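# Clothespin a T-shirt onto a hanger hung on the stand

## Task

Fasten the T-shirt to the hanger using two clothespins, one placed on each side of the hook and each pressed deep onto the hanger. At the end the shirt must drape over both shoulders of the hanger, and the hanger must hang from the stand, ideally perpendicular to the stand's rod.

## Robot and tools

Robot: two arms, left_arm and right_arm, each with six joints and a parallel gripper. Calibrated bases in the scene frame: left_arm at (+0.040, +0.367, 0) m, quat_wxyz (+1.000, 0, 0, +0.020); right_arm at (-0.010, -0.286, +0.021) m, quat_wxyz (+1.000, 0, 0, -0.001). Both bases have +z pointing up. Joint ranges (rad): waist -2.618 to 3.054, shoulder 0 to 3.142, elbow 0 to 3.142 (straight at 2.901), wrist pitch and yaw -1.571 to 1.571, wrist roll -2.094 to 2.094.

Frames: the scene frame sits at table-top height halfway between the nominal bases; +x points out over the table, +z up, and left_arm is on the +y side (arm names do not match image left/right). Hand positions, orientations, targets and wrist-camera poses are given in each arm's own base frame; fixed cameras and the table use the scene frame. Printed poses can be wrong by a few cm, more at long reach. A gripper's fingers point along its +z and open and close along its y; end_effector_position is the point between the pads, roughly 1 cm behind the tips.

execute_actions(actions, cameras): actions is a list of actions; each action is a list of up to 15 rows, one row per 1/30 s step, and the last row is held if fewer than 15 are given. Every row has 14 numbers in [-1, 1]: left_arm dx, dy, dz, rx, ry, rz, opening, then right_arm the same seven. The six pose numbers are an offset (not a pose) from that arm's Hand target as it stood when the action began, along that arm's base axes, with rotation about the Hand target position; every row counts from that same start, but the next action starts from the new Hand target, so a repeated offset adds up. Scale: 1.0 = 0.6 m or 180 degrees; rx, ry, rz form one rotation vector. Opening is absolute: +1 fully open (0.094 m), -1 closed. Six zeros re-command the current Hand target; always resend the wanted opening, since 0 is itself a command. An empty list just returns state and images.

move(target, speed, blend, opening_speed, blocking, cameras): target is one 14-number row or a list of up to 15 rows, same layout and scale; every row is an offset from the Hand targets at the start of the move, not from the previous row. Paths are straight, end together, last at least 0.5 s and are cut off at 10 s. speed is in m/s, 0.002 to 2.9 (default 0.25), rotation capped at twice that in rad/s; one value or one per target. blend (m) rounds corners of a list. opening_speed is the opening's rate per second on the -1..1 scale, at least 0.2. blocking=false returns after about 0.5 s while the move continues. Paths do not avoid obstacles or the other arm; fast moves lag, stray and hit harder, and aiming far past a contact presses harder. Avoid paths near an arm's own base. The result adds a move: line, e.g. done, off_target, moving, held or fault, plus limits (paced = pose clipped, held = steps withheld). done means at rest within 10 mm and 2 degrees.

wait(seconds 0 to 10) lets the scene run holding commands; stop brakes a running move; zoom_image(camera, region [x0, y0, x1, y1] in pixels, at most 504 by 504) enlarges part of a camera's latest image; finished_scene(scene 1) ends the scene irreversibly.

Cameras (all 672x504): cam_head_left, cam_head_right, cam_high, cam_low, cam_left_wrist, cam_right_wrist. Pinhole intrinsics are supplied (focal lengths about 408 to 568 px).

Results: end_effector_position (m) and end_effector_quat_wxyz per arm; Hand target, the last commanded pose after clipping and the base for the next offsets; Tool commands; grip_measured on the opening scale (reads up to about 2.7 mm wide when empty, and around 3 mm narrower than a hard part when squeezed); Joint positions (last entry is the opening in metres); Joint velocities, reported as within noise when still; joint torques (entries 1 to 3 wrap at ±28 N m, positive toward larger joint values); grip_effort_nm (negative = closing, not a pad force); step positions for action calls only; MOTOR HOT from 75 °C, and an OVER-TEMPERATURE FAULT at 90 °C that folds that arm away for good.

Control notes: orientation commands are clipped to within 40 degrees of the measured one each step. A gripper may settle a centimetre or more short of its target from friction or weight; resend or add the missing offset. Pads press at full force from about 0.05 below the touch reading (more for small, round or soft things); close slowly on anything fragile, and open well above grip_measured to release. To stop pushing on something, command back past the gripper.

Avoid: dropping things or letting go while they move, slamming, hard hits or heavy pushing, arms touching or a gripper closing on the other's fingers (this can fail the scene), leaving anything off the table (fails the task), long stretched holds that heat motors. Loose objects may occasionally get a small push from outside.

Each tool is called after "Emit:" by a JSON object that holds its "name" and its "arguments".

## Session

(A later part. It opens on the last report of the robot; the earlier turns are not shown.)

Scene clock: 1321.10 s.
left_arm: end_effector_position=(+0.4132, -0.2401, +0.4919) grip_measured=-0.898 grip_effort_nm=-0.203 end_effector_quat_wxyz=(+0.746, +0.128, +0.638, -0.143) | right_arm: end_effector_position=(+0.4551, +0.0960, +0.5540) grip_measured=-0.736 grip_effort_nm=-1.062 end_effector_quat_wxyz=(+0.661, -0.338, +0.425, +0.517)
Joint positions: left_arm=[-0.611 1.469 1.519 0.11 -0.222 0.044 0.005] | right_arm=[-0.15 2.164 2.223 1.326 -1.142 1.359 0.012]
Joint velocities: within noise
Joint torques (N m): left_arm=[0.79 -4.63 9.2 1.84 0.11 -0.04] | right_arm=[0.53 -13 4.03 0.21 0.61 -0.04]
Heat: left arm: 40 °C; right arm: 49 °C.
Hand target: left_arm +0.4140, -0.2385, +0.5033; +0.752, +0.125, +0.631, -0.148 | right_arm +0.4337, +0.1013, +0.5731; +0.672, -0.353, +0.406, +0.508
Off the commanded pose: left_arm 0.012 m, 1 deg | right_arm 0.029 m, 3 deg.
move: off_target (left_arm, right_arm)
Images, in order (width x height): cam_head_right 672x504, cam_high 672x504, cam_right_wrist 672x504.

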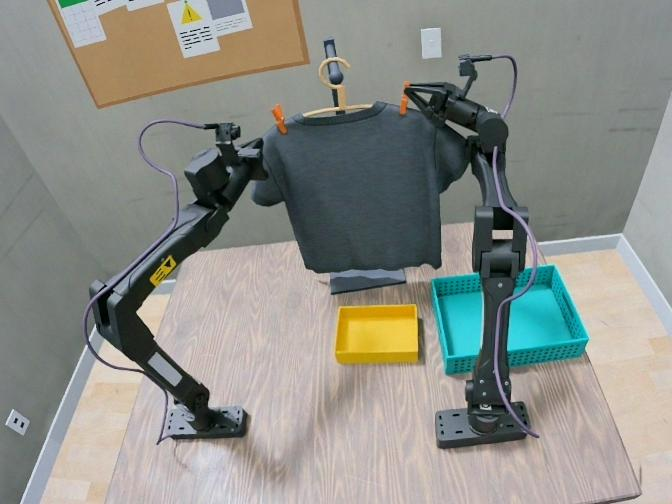

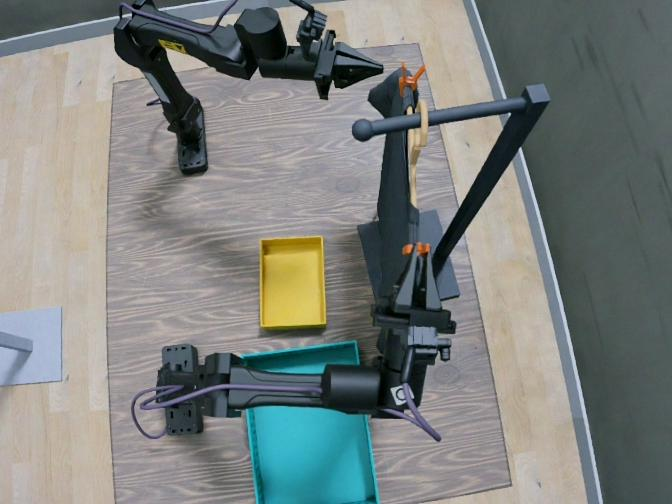

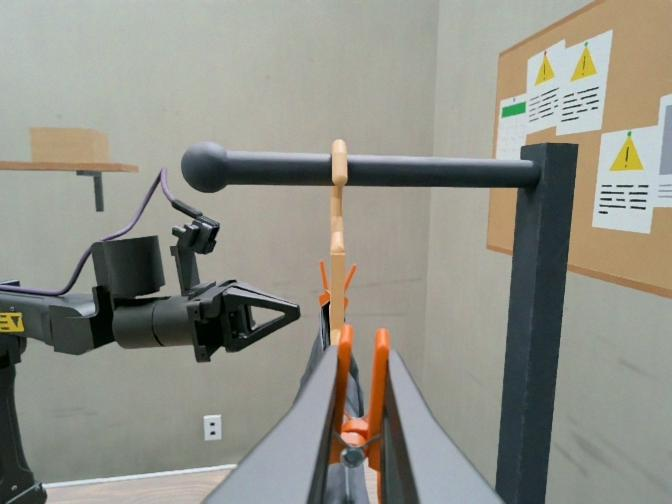

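Emit:
{"name": "move", "arguments": {"target": [0, 0, 0, 0, 0, 0, -0.9, 0.0, 0.0015, -0.0085, 0, 0, 0, -0.8], "speed": 0.05, "cameras": ["cam_right_wrist", "cam_head_right", "cam_high"]}}

Emit:
{"name": "zoom_image", "arguments": {"camera": "cam_right_wrist", "region": [280, 320, 440, 504]}}

Emit:
{"name": "zoom_image", "arguments": {"camera": "cam_head_right", "region": [370, 50, 470, 140]}}

Emit:
{"name": "zoom_image", "arguments": {"camera": "cam_high", "region": [370, 200, 470, 320]}}

Scene clock: 1344.40 s.
left_arm: end_effector_position=(+0.4132, -0.2401, +0.4919) grip_measured=-0.898 grip_effort_nm=-0.198 end_effector_quat_wxyz=(+0.746, +0.128, +0.638, -0.143) | right_arm: end_effector_position=(+0.4554, +0.0960, +0.5487) grip_measured=-0.736 grip_effort_nm=-1.072 end_effector_quat_wxyz=(+0.661, -0.338, +0.426, +0.517)
Joint positions: left_arm=[-0.611 1.469 1.519 0.11 -0.222 0.044 0.005] | right_arm=[-0.15 2.153 2.184 1.349 -1.142 1.354 0.012]
Joint velocities: within noise
Joint torques (N m): left_arm=[0.73 -4.7 9.11 1.84 0.13 -0.03] | right_arm=[0.65 -13.03 4.16 0.17 0.59 -0.06]
Heat: left arm: 40 °C; right arm: 52 °C.
Hand target: left_arm +0.4140, -0.2385, +0.5033; +0.752, +0.125, +0.631, -0.148 | right_arm +0.4338, +0.1022, +0.5680; +0.672, -0.353, +0.406, +0.508
Off the commanded pose: left_arm 0.012 m, 1 deg | right_arm 0.030 m, 3 deg.
move: off_target (left_arm, right_arm)
Images, in order (width x height): cam_head_right 672x504, cam_high 672x504, cam_right_wrist 672x504.

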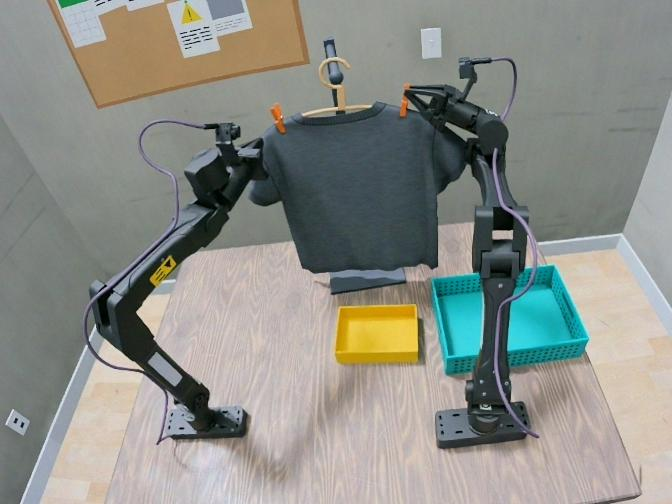

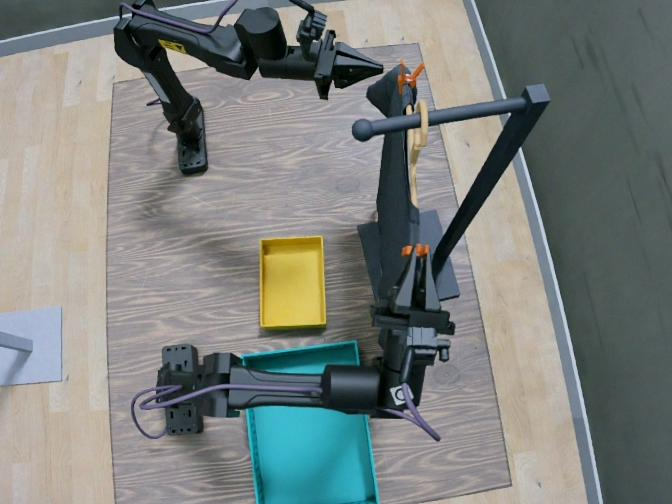

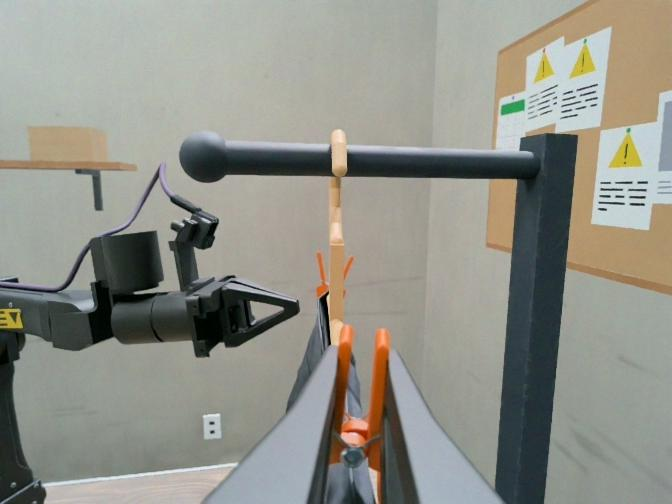

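Scaled by 2.739 from the camera's 672x504 image, which has a finer 960x720 frame.

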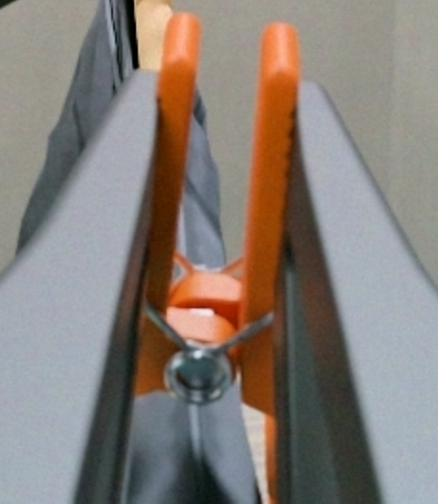

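Scaled by 5.040 from the camera's 672x504 image, which has a finer 960x720 frame.

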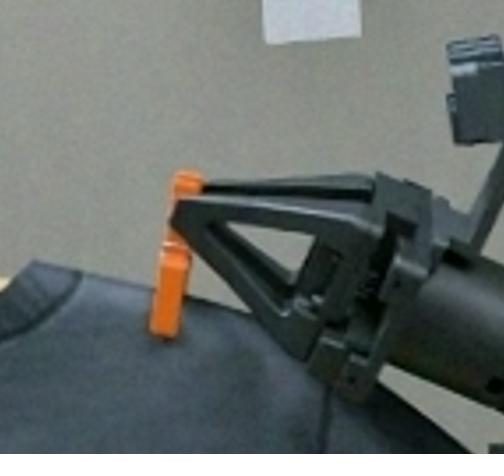

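Scaled by 4.200 from the camera's 672x504 image, which has a finer 960x720 frame.

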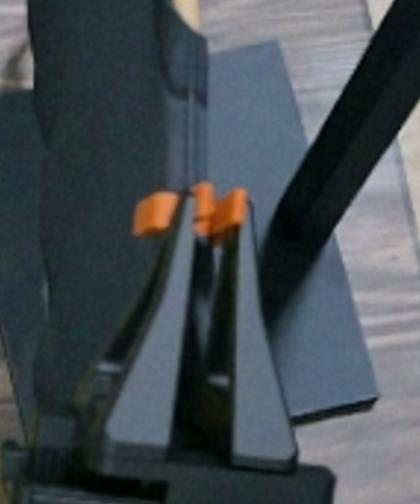

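Emit:
{"name": "move", "arguments": {"target": [0, 0, 0, 0, 0, 0, -0.9, 0.0, 0.0012, -0.0085, 0, 0, 0, -0.8], "speed": 0.05, "cameras": ["cam_right_wrist", "cam_head_right", "cam_high"]}}

Emit:
{"name": "zoom_image", "arguments": {"camera": "cam_right_wrist", "region": [280, 320, 440, 504]}}

Emit:
{"name": "zoom_image", "arguments": {"camera": "cam_head_right", "region": [370, 50, 470, 140]}}

Emit:
{"name": "zoom_image", "arguments": {"camera": "cam_high", "region": [370, 200, 470, 320]}}

Scene clock: 1350.87 s.
left_arm: end_effector_position=(+0.4132, -0.2401, +0.4919) grip_measured=-0.898 grip_effort_nm=-0.198 end_effector_quat_wxyz=(+0.746, +0.128, +0.638, -0.143) | right_arm: end_effector_position=(+0.4549, +0.0977, +0.5437) grip_measured=-0.736 grip_effort_nm=-1.072 end_effector_quat_wxyz=(+0.661, -0.338, +0.426, +0.517)
Joint positions: left_arm=[-0.611 1.469 1.519 0.11 -0.222 0.044 0.005] | right_arm=[-0.146 2.142 2.147 1.372 -1.142 1.35 0.012]
Joint velocities: within noise
Joint torques (N m): left_arm=[0.75 -4.78 9.01 1.88 0.13 -0.01] | right_arm=[0.44 -12.88 4.19 0.19 0.61 -0.06]
Heat: left arm: 40 °C; right arm: 53 °C.
Hand target: left_arm +0.4140, -0.2385, +0.5033; +0.752, +0.125, +0.631, -0.148 | right_arm +0.4339, +0.1029, +0.5628; +0.672, -0.353, +0.406, +0.508
Off the commanded pose: left_arm 0.012 m, 1 deg | right_arm 0.029 m, 3 deg.
move: off_target (left_arm, right_arm)
Images, in order (width x height): cam_head_right 672x504, cam_high 672x504, cam_right_wrist 672x504.

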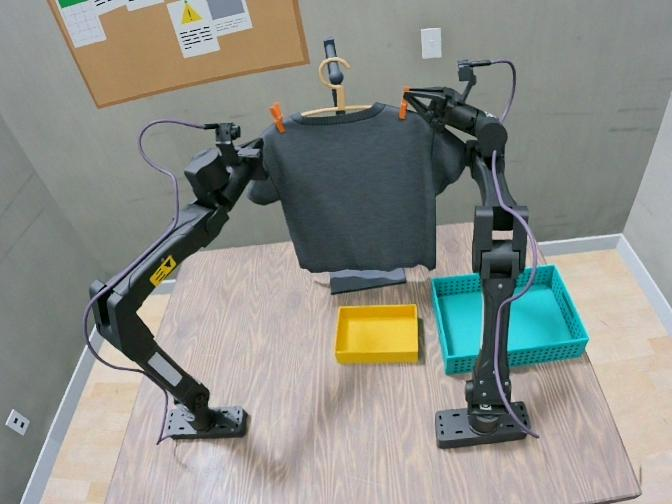

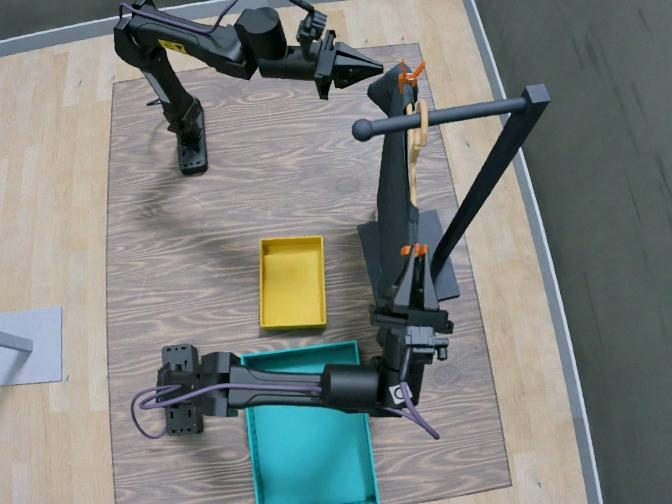

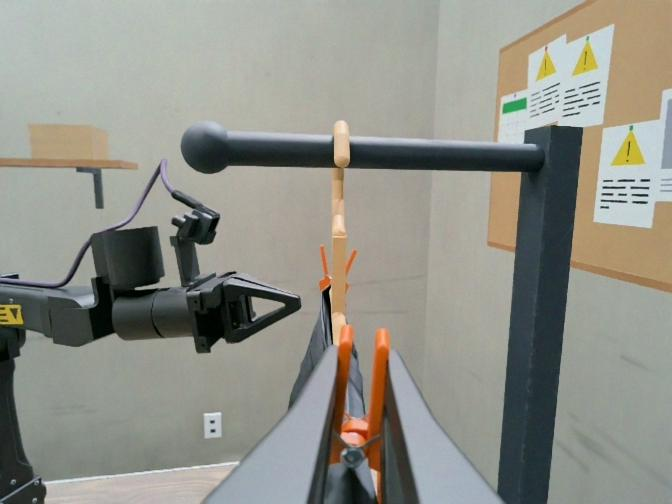

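Scaled by 2.739 from the camera's 672x504 image, which has a finer 960x720 frame.

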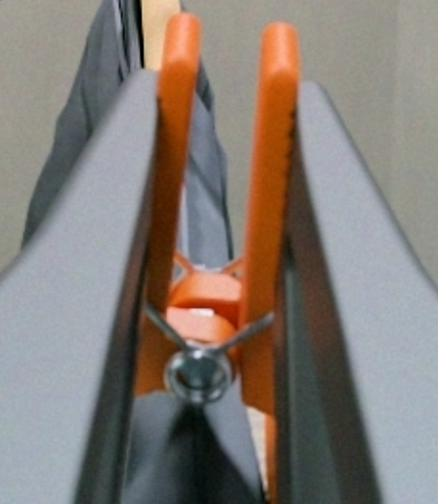

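Scaled by 5.040 from the camera's 672x504 image, which has a finer 960x720 frame.

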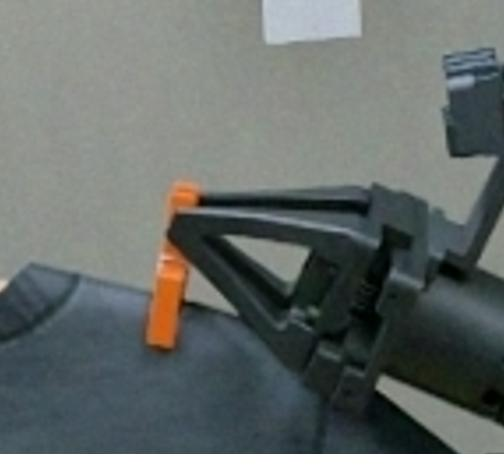

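Scaled by 4.200 from the camera's 672x504 image, which has a finer 960x720 frame.

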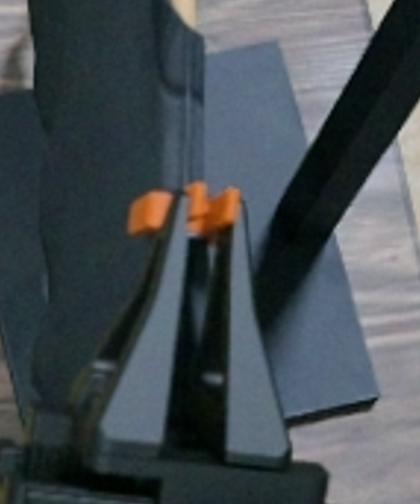

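Emit:
{"name": "move", "arguments": {"target": [0, 0, 0, 0, 0, 0, -0.9, 0.0008, 0.0, -0.0075, 0, 0, 0, -0.8], "speed": 0.05, "cameras": ["cam_right_wrist", "cam_head_right", "cam_high"]}}

Emit:
{"name": "zoom_image", "arguments": {"camera": "cam_right_wrist", "region": [280, 320, 440, 504]}}

Emit:
{"name": "zoom_image", "arguments": {"camera": "cam_head_right", "region": [370, 50, 470, 140]}}

Emit:
{"name": "zoom_image", "arguments": {"camera": "cam_high", "region": [370, 200, 470, 320]}}

Scene clock: 1357.93 s.
left_arm: end_effector_position=(+0.4132, -0.2401, +0.4919) grip_measured=-0.898 grip_effort_nm=-0.203 end_effector_quat_wxyz=(+0.746, +0.128, +0.638, -0.143) | right_arm: end_effector_position=(+0.4561, +0.0975, +0.5384) grip_measured=-0.736 grip_effort_nm=-1.062 end_effector_quat_wxyz=(+0.660, -0.338, +0.426, +0.518)
Joint positions: left_arm=[-0.611 1.469 1.519 0.11 -0.222 0.044 0.005] | right_arm=[-0.146 2.14 2.122 1.392 -1.142 1.349 0.012]
Joint velocities: within noise
Joint torques (N m): left_arm=[0.61 -4.72 9.01 1.84 0.14 -0.08] | right_arm=[0.61 -13.03 4.26 0.22 0.59 -0.04]
Heat: left arm: 40 °C; right arm: 53 °C.
Hand target: left_arm +0.4140, -0.2385, +0.5033; +0.752, +0.125, +0.631, -0.148 | right_arm +0.4343, +0.1029, +0.5583; +0.672, -0.353, +0.406, +0.508
Off the commanded pose: left_arm 0.012 m, 1 deg | right_arm 0.030 m, 3 deg.
move: off_target (left_arm, right_arm)
Images, in order (width x height): cam_head_right 672x504, cam_high 672x504, cam_right_wrist 672x504.

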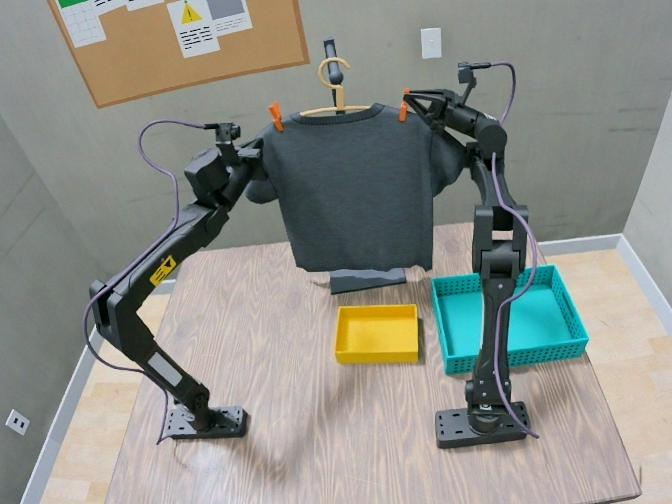

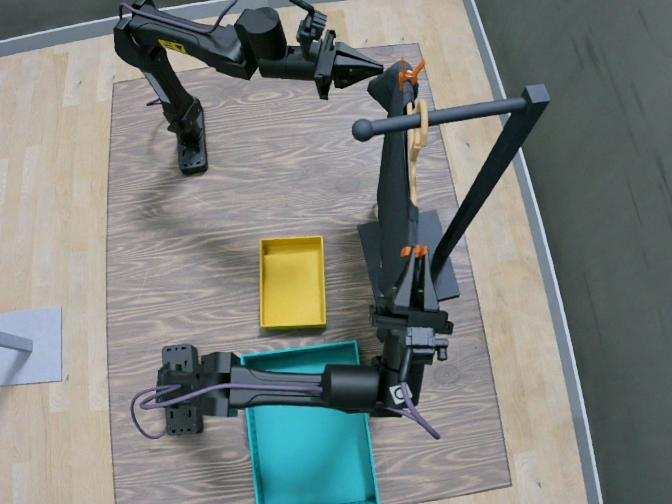

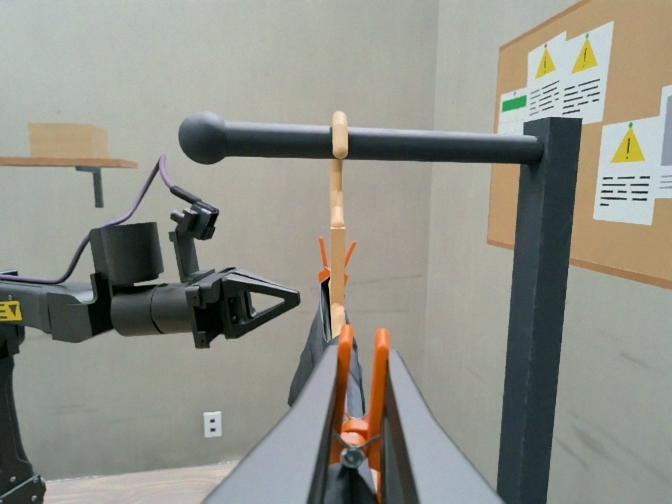

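Scaled by 2.739 from the camera's 672x504 image, which has a finer 960x720 frame.

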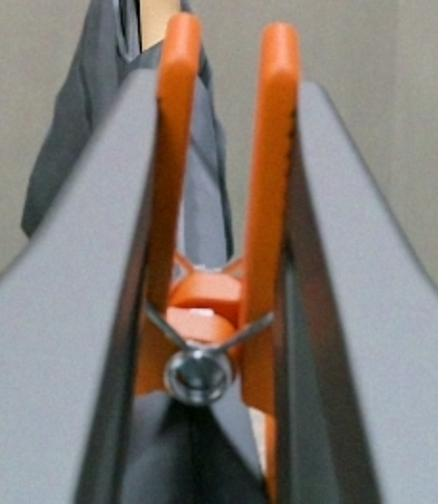

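Scaled by 5.040 from the camera's 672x504 image, which has a finer 960x720 frame.

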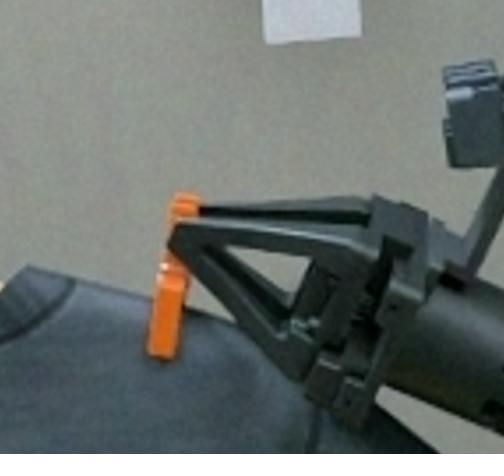

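Scaled by 4.200 from the camera's 672x504 image, which has a finer 960x720 frame.

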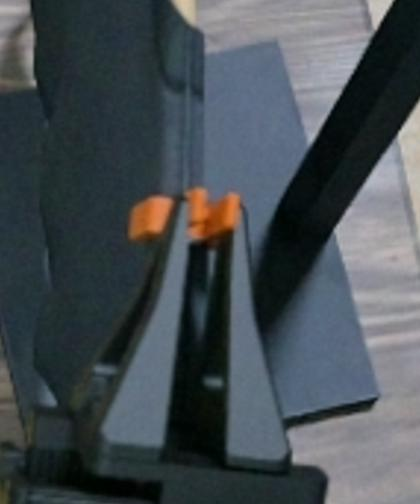

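Emit:
{"name": "move", "arguments": {"target": [0, 0, 0, 0, 0, 0, -0.9, 0.0, 0.0, -0.0055, 0, 0, 0, -0.8], "speed": 0.05, "cameras": ["cam_right_wrist", "cam_head_right", "cam_high", "cam_left_wrist"]}}

Emit:
{"name": "zoom_image", "arguments": {"camera": "cam_right_wrist", "region": [280, 320, 440, 504]}}

Emit:
{"name": "zoom_image", "arguments": {"camera": "cam_head_right", "region": [370, 50, 470, 140]}}

Emit:
{"name": "zoom_image", "arguments": {"camera": "cam_head_right", "region": [240, 80, 340, 170]}}

Scene clock: 1370.00 s.
left_arm: end_effector_position=(+0.4132, -0.2401, +0.4919) grip_measured=-0.898 grip_effort_nm=-0.203 end_effector_quat_wxyz=(+0.746, +0.128, +0.638, -0.143) | right_arm: end_effector_position=(+0.4554, +0.0976, +0.5358) grip_measured=-0.736 grip_effort_nm=-1.062 end_effector_quat_wxyz=(+0.661, -0.338, +0.426, +0.517)
Joint positions: left_arm=[-0.611 1.469 1.519 0.11 -0.222 0.044 0.005] | right_arm=[-0.146 2.135 2.102 1.407 -1.142 1.349 0.012]
Joint velocities: within noise
Joint torques (N m): left_arm=[0.66 -4.81 9.07 1.89 0.11 -0.09] | right_arm=[0.58 -12.93 4.27 0.21 0.6 -0.03]
Heat: left arm: 40 °C; right arm: 54 °C.
Hand target: left_arm +0.4140, -0.2385, +0.5033; +0.752, +0.125, +0.631, -0.148 | right_arm +0.4342, +0.1029, +0.5552; +0.672, -0.353, +0.406, +0.508
Off the commanded pose: left_arm 0.012 m, 1 deg | right_arm 0.029 m, 3 deg.
move: off_target (left_arm, right_arm)
Images, in order (width x height): cam_head_right 672x504, cam_high 672x504, cam_left_wrist 672x504, cam_right_wrist 672x504.

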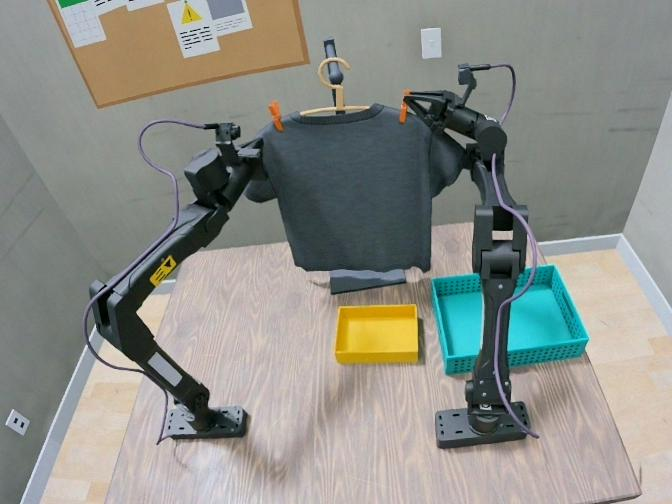

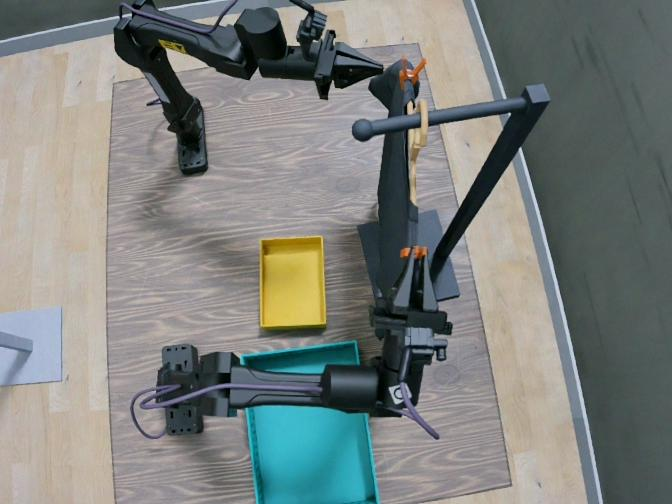

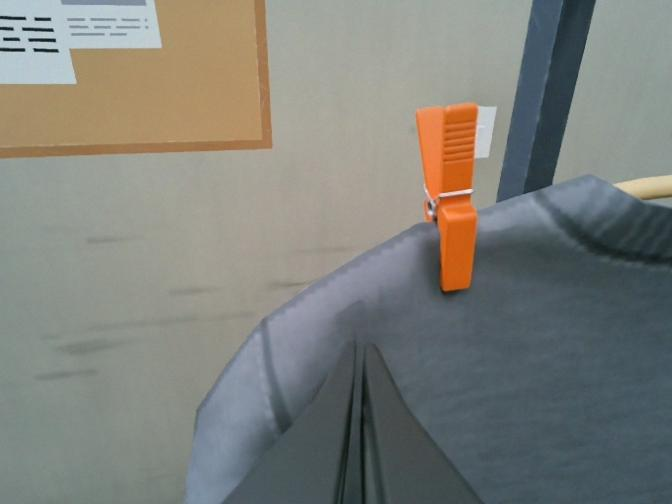

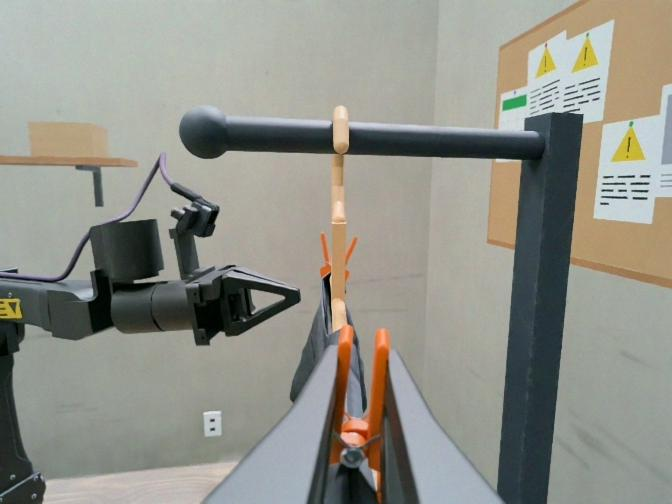

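Scaled by 2.739 from the camera's 672x504 image, which has a finer 960x720 frame.

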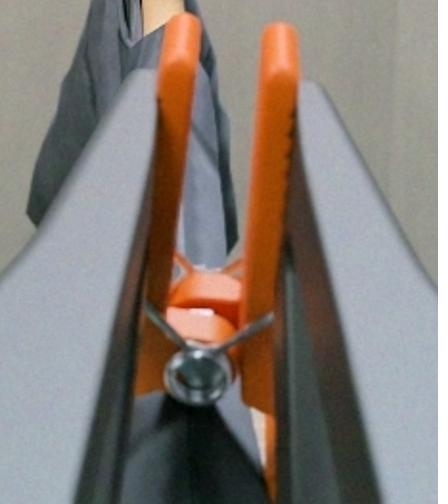

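Scaled by 5.040 from the camera's 672x504 image, which has a finer 960x720 frame.

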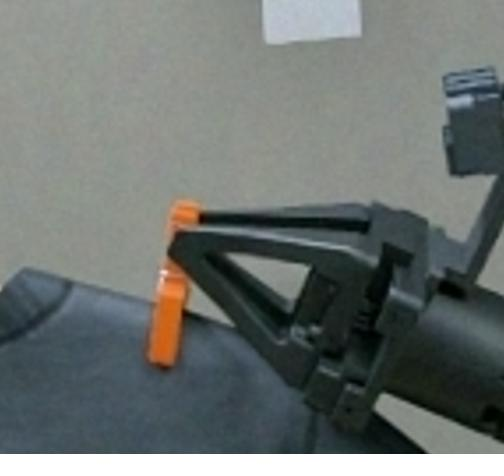

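Scaled by 5.040 from the camera's 672x504 image, which has a finer 960x720 frame.

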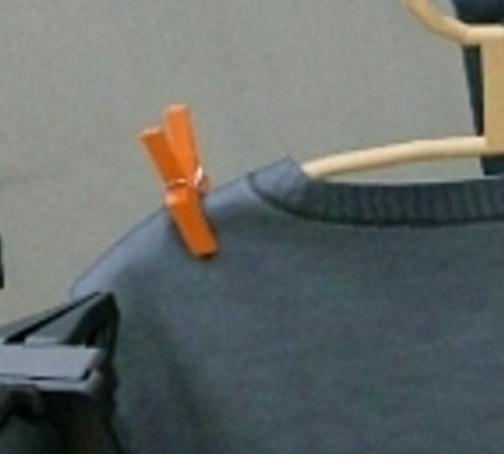

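Emit:
{"name": "move", "arguments": {"target": [0, 0, 0, 0, 0, 0, -0.9, 0, 0, 0, 0, 0, 0, -0.55], "speed": 0.05, "opening_speed": 0.3, "cameras": ["cam_right_wrist", "cam_head_right", "cam_high"]}}

Emit:
{"name": "zoom_image", "arguments": {"camera": "cam_right_wrist", "region": [280, 320, 440, 504]}}

Emit:
{"name": "zoom_image", "arguments": {"camera": "cam_head_right", "region": [370, 50, 470, 140]}}

Emit:
{"name": "zoom_image", "arguments": {"camera": "cam_high", "region": [370, 200, 470, 320]}}

Scene clock: 1382.73 s.
left_arm: end_effector_position=(+0.4132, -0.2401, +0.4919) grip_measured=-0.898 grip_effort_nm=-0.198 end_effector_quat_wxyz=(+0.746, +0.128, +0.638, -0.143) | right_arm: end_effector_position=(+0.4548, +0.0977, +0.5360) grip_measured=-0.549 grip_effort_nm=-0.081 end_effector_quat_wxyz=(+0.661, -0.339, +0.425, +0.517)
Joint positions: left_arm=[-0.611 1.469 1.519 0.11 -0.222 0.044 0.005] | right_arm=[-0.146 2.134 2.102 1.41 -1.142 1.349 0.021]
Joint velocities: within noise
Joint torques (N m): left_arm=[0.85 -4.46 9.18 1.85 0.07 -0.06] | right_arm=[0.54 -12.94 4.21 0.19 0.6 -0.02]
Heat: left arm: 40 °C; right arm: 53 °C.
Hand target: left_arm +0.4140, -0.2385, +0.5033; +0.752, +0.125, +0.631, -0.148 | right_arm +0.4343, +0.1029, +0.5550; +0.672, -0.353, +0.406, +0.508
Off the commanded pose: left_arm 0.012 m, 1 deg | right_arm 0.029 m, 3 deg.
move: off_target (left_arm, right_arm)
Images, in order (width x height): cam_head_right 672x504, cam_high 672x504, cam_right_wrist 672x504.

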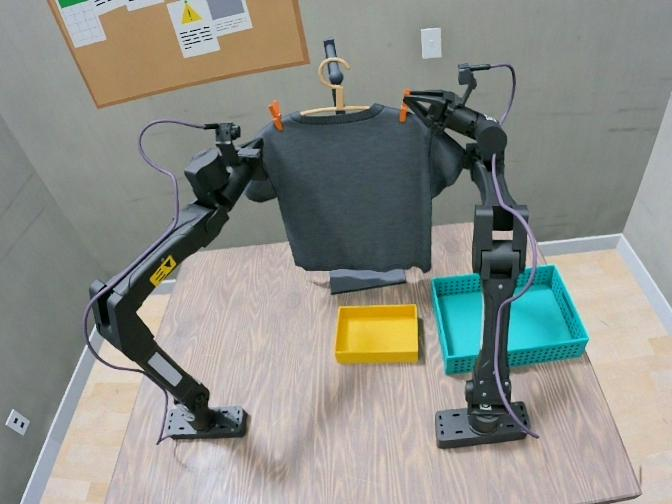

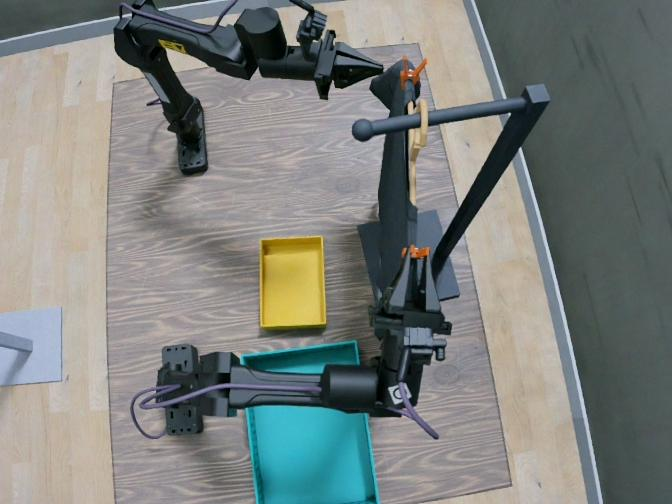

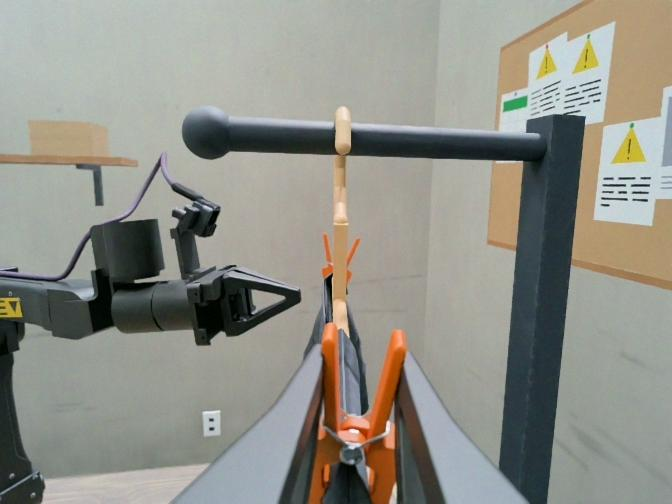

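Scaled by 2.739 from the camera's 672x504 image, which has a finer 960x720 frame.

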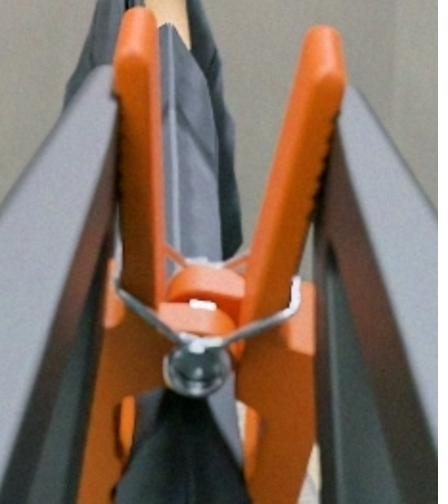

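Scaled by 5.040 from the camera's 672x504 image, which has a finer 960x720 frame.

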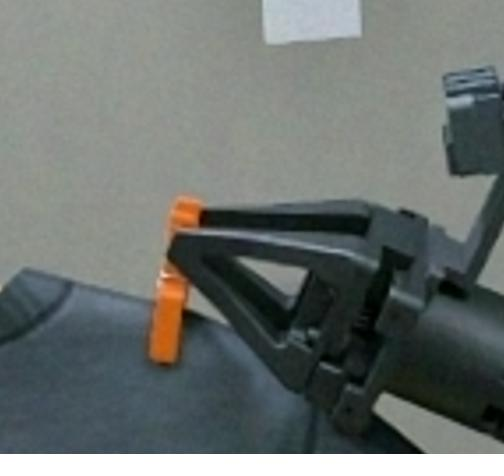

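Scaled by 4.200 from the camera's 672x504 image, which has a finer 960x720 frame.

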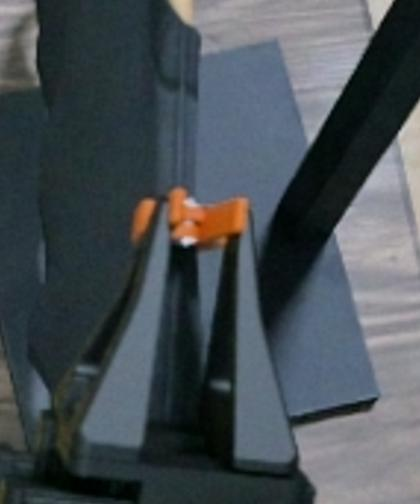

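Emit:
{"name": "move", "arguments": {"target": [0, 0, 0, 0, 0, 0, -0.9, 0, 0, 0, 0, 0, 0, -0.42], "speed": 0.05, "opening_speed": 0.3, "cameras": ["cam_right_wrist", "cam_head_right", "cam_high"]}}

Emit:
{"name": "zoom_image", "arguments": {"camera": "cam_right_wrist", "region": [260, 320, 460, 504]}}

Emit:
{"name": "zoom_image", "arguments": {"camera": "cam_head_right", "region": [370, 50, 470, 140]}}

Scene clock: 1389.40 s.
left_arm: end_effector_position=(+0.4132, -0.2401, +0.4919) grip_measured=-0.898 grip_effort_nm=-0.203 end_effector_quat_wxyz=(+0.746, +0.128, +0.638, -0.143) | right_arm: end_effector_position=(+0.4546, +0.0978, +0.5361) grip_measured=-0.421 grip_effort_nm=0.002 end_effector_quat_wxyz=(+0.662, -0.340, +0.425, +0.516)
Joint positions: left_arm=[-0.611 1.469 1.519 0.11 -0.222 0.044 0.005] | right_arm=[-0.146 2.134 2.102 1.411 -1.142 1.349 0.027]
Joint velocities: within noise
Joint torques (N m): left_arm=[0.68 -4.7 9.21 1.89 0.12 -0.06] | right_arm=[0.51 -12.89 4.12 0.19 0.61 -0.05]
Heat: left arm: 40 °C; right arm: 52 °C.
Hand target: left_arm +0.4140, -0.2385, +0.5033; +0.752, +0.125, +0.631, -0.148 | right_arm +0.4343, +0.1029, +0.5550; +0.672, -0.353, +0.406, +0.508
Off the commanded pose: left_arm 0.012 m, 1 deg | right_arm 0.028 m, 3 deg.
move: off_target (left_arm, right_arm)
Images, in order (width x height): cam_head_right 672x504, cam_high 672x504, cam_right_wrist 672x504.

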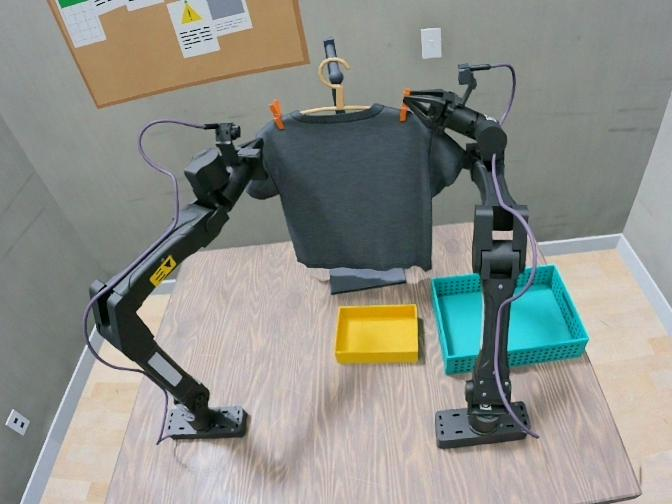

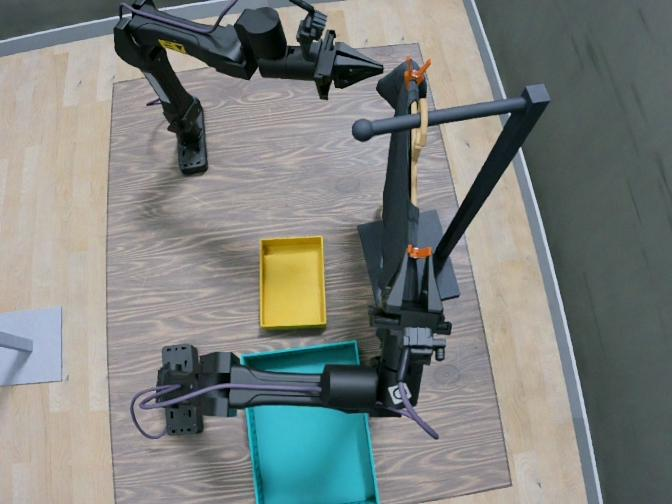

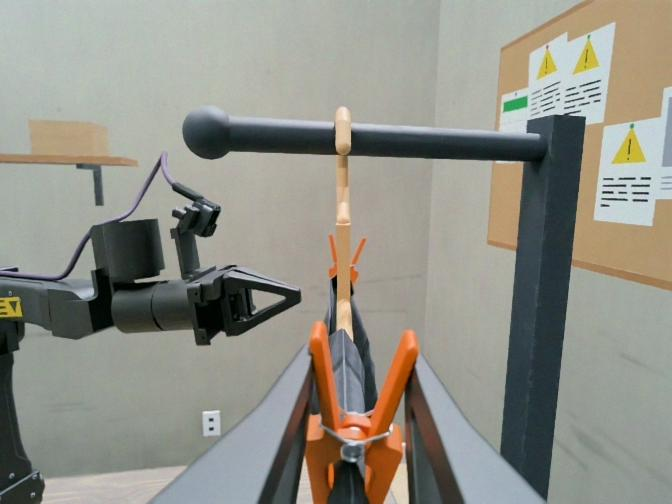

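Scaled by 2.520 from the camera's 672x504 image, which has a finer 960x720 frame.

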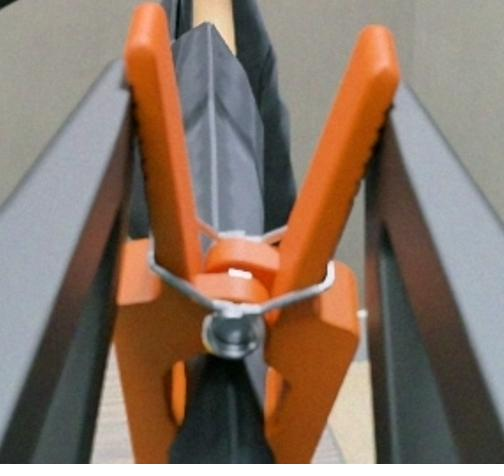

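Scaled by 5.040 from the camera's 672x504 image, which has a finer 960x720 frame.

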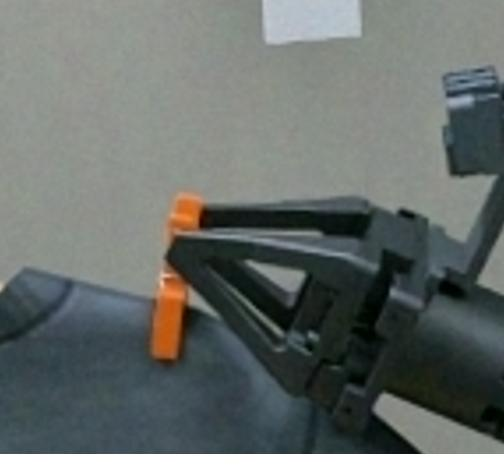

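Emit:
{"name": "move", "arguments": {"target": [0, 0, 0, 0, 0, 0, -0.9, 0, 0, 0, 0, 0, 0, -0.34], "speed": 0.05, "opening_speed": 0.3, "cameras": ["cam_right_wrist", "cam_head_right", "cam_high"]}}

Emit:
{"name": "zoom_image", "arguments": {"camera": "cam_right_wrist", "region": [260, 320, 460, 504]}}

Emit:
{"name": "zoom_image", "arguments": {"camera": "cam_high", "region": [340, 40, 500, 300]}}

Scene clock: 1399.27 s.
left_arm: end_effector_position=(+0.4132, -0.2401, +0.4919) grip_measured=-0.898 grip_effort_nm=-0.198 end_effector_quat_wxyz=(+0.746, +0.128, +0.638, -0.143) | right_arm: end_effector_position=(+0.4544, +0.0978, +0.5361) grip_measured=-0.342 grip_effort_nm=0.051 end_effector_quat_wxyz=(+0.662, -0.340, +0.424, +0.516)
Joint positions: left_arm=[-0.611 1.469 1.519 0.11 -0.222 0.044 0.005] | right_arm=[-0.146 2.134 2.102 1.412 -1.142 1.349 0.031]
Joint velocities: within noise
Joint torques (N m): left_arm=[0.81 -4.83 9.22 1.85 0.11 -0.05] | right_arm=[0.57 -12.88 4.19 0.16 0.64 -0.05]
Heat: left arm: 40 °C; right arm: 52 °C.
Hand target: left_arm +0.4140, -0.2385, +0.5033; +0.752, +0.125, +0.631, -0.148 | right_arm +0.4343, +0.1029, +0.5550; +0.672, -0.353, +0.406, +0.508
Off the commanded pose: left_arm 0.012 m, 1 deg | right_arm 0.028 m, 3 deg.
move: off_target (left_arm, right_arm)
Images, in order (width x height): cam_head_right 672x504, cam_high 672x504, cam_right_wrist 672x504.

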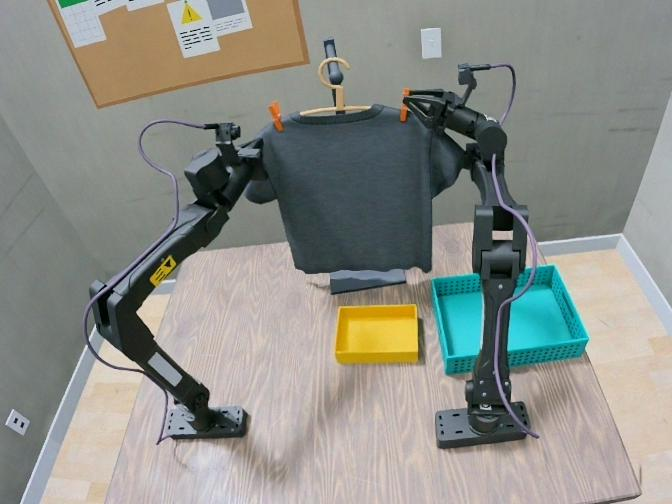

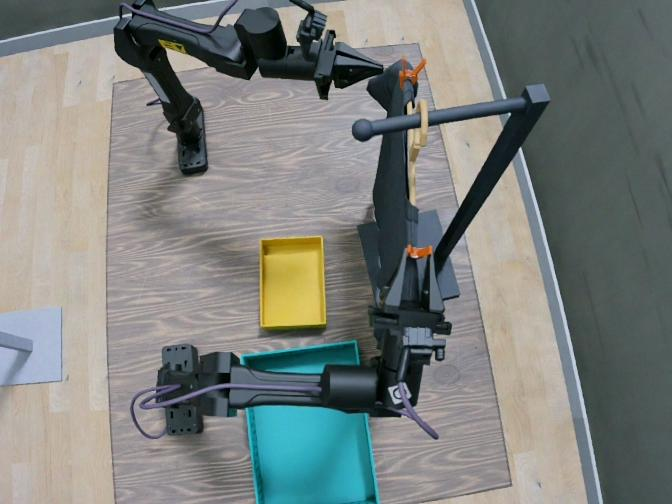

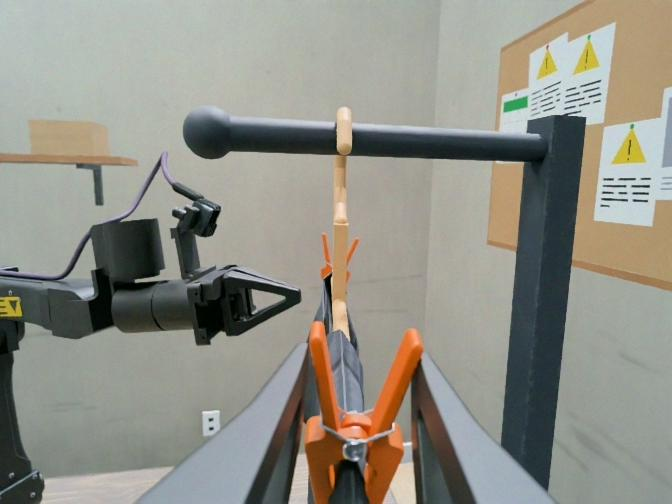

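Scaled by 2.520 from the camera's 672x504 image, which has a finer 960x720 frame.

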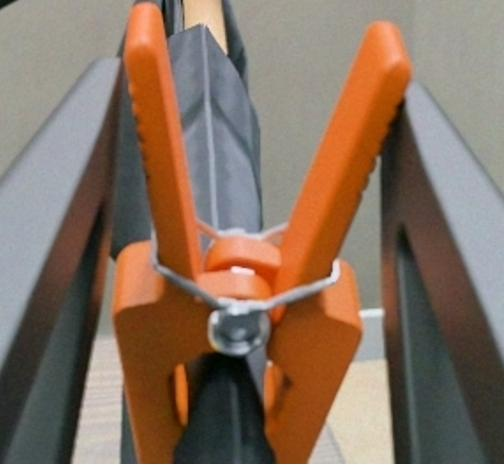

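Scaled by 1.938 from the camera's 672x504 image, which has a finer 960x720 frame.

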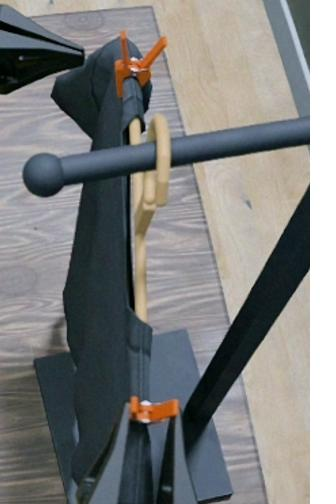

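Emit:
{"name": "zoom_image", "arguments": {"camera": "cam_head_right", "region": [370, 50, 470, 140]}}

Emit:
{"name": "zoom_image", "arguments": {"camera": "cam_head_right", "region": [240, 80, 340, 170]}}

Scaled by 5.040 from the camera's 672x504 image, which has a finer 960x720 frame.

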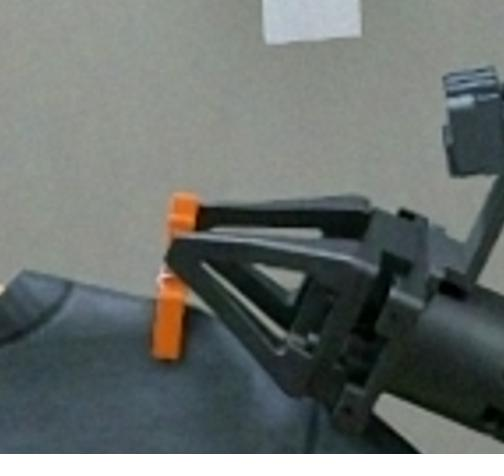

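Scaled by 5.040 from the camera's 672x504 image, which has a finer 960x720 frame.

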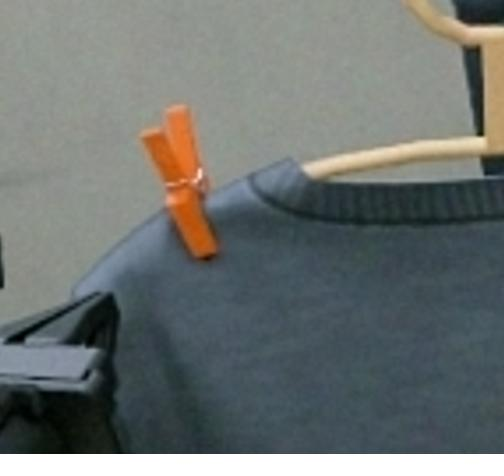

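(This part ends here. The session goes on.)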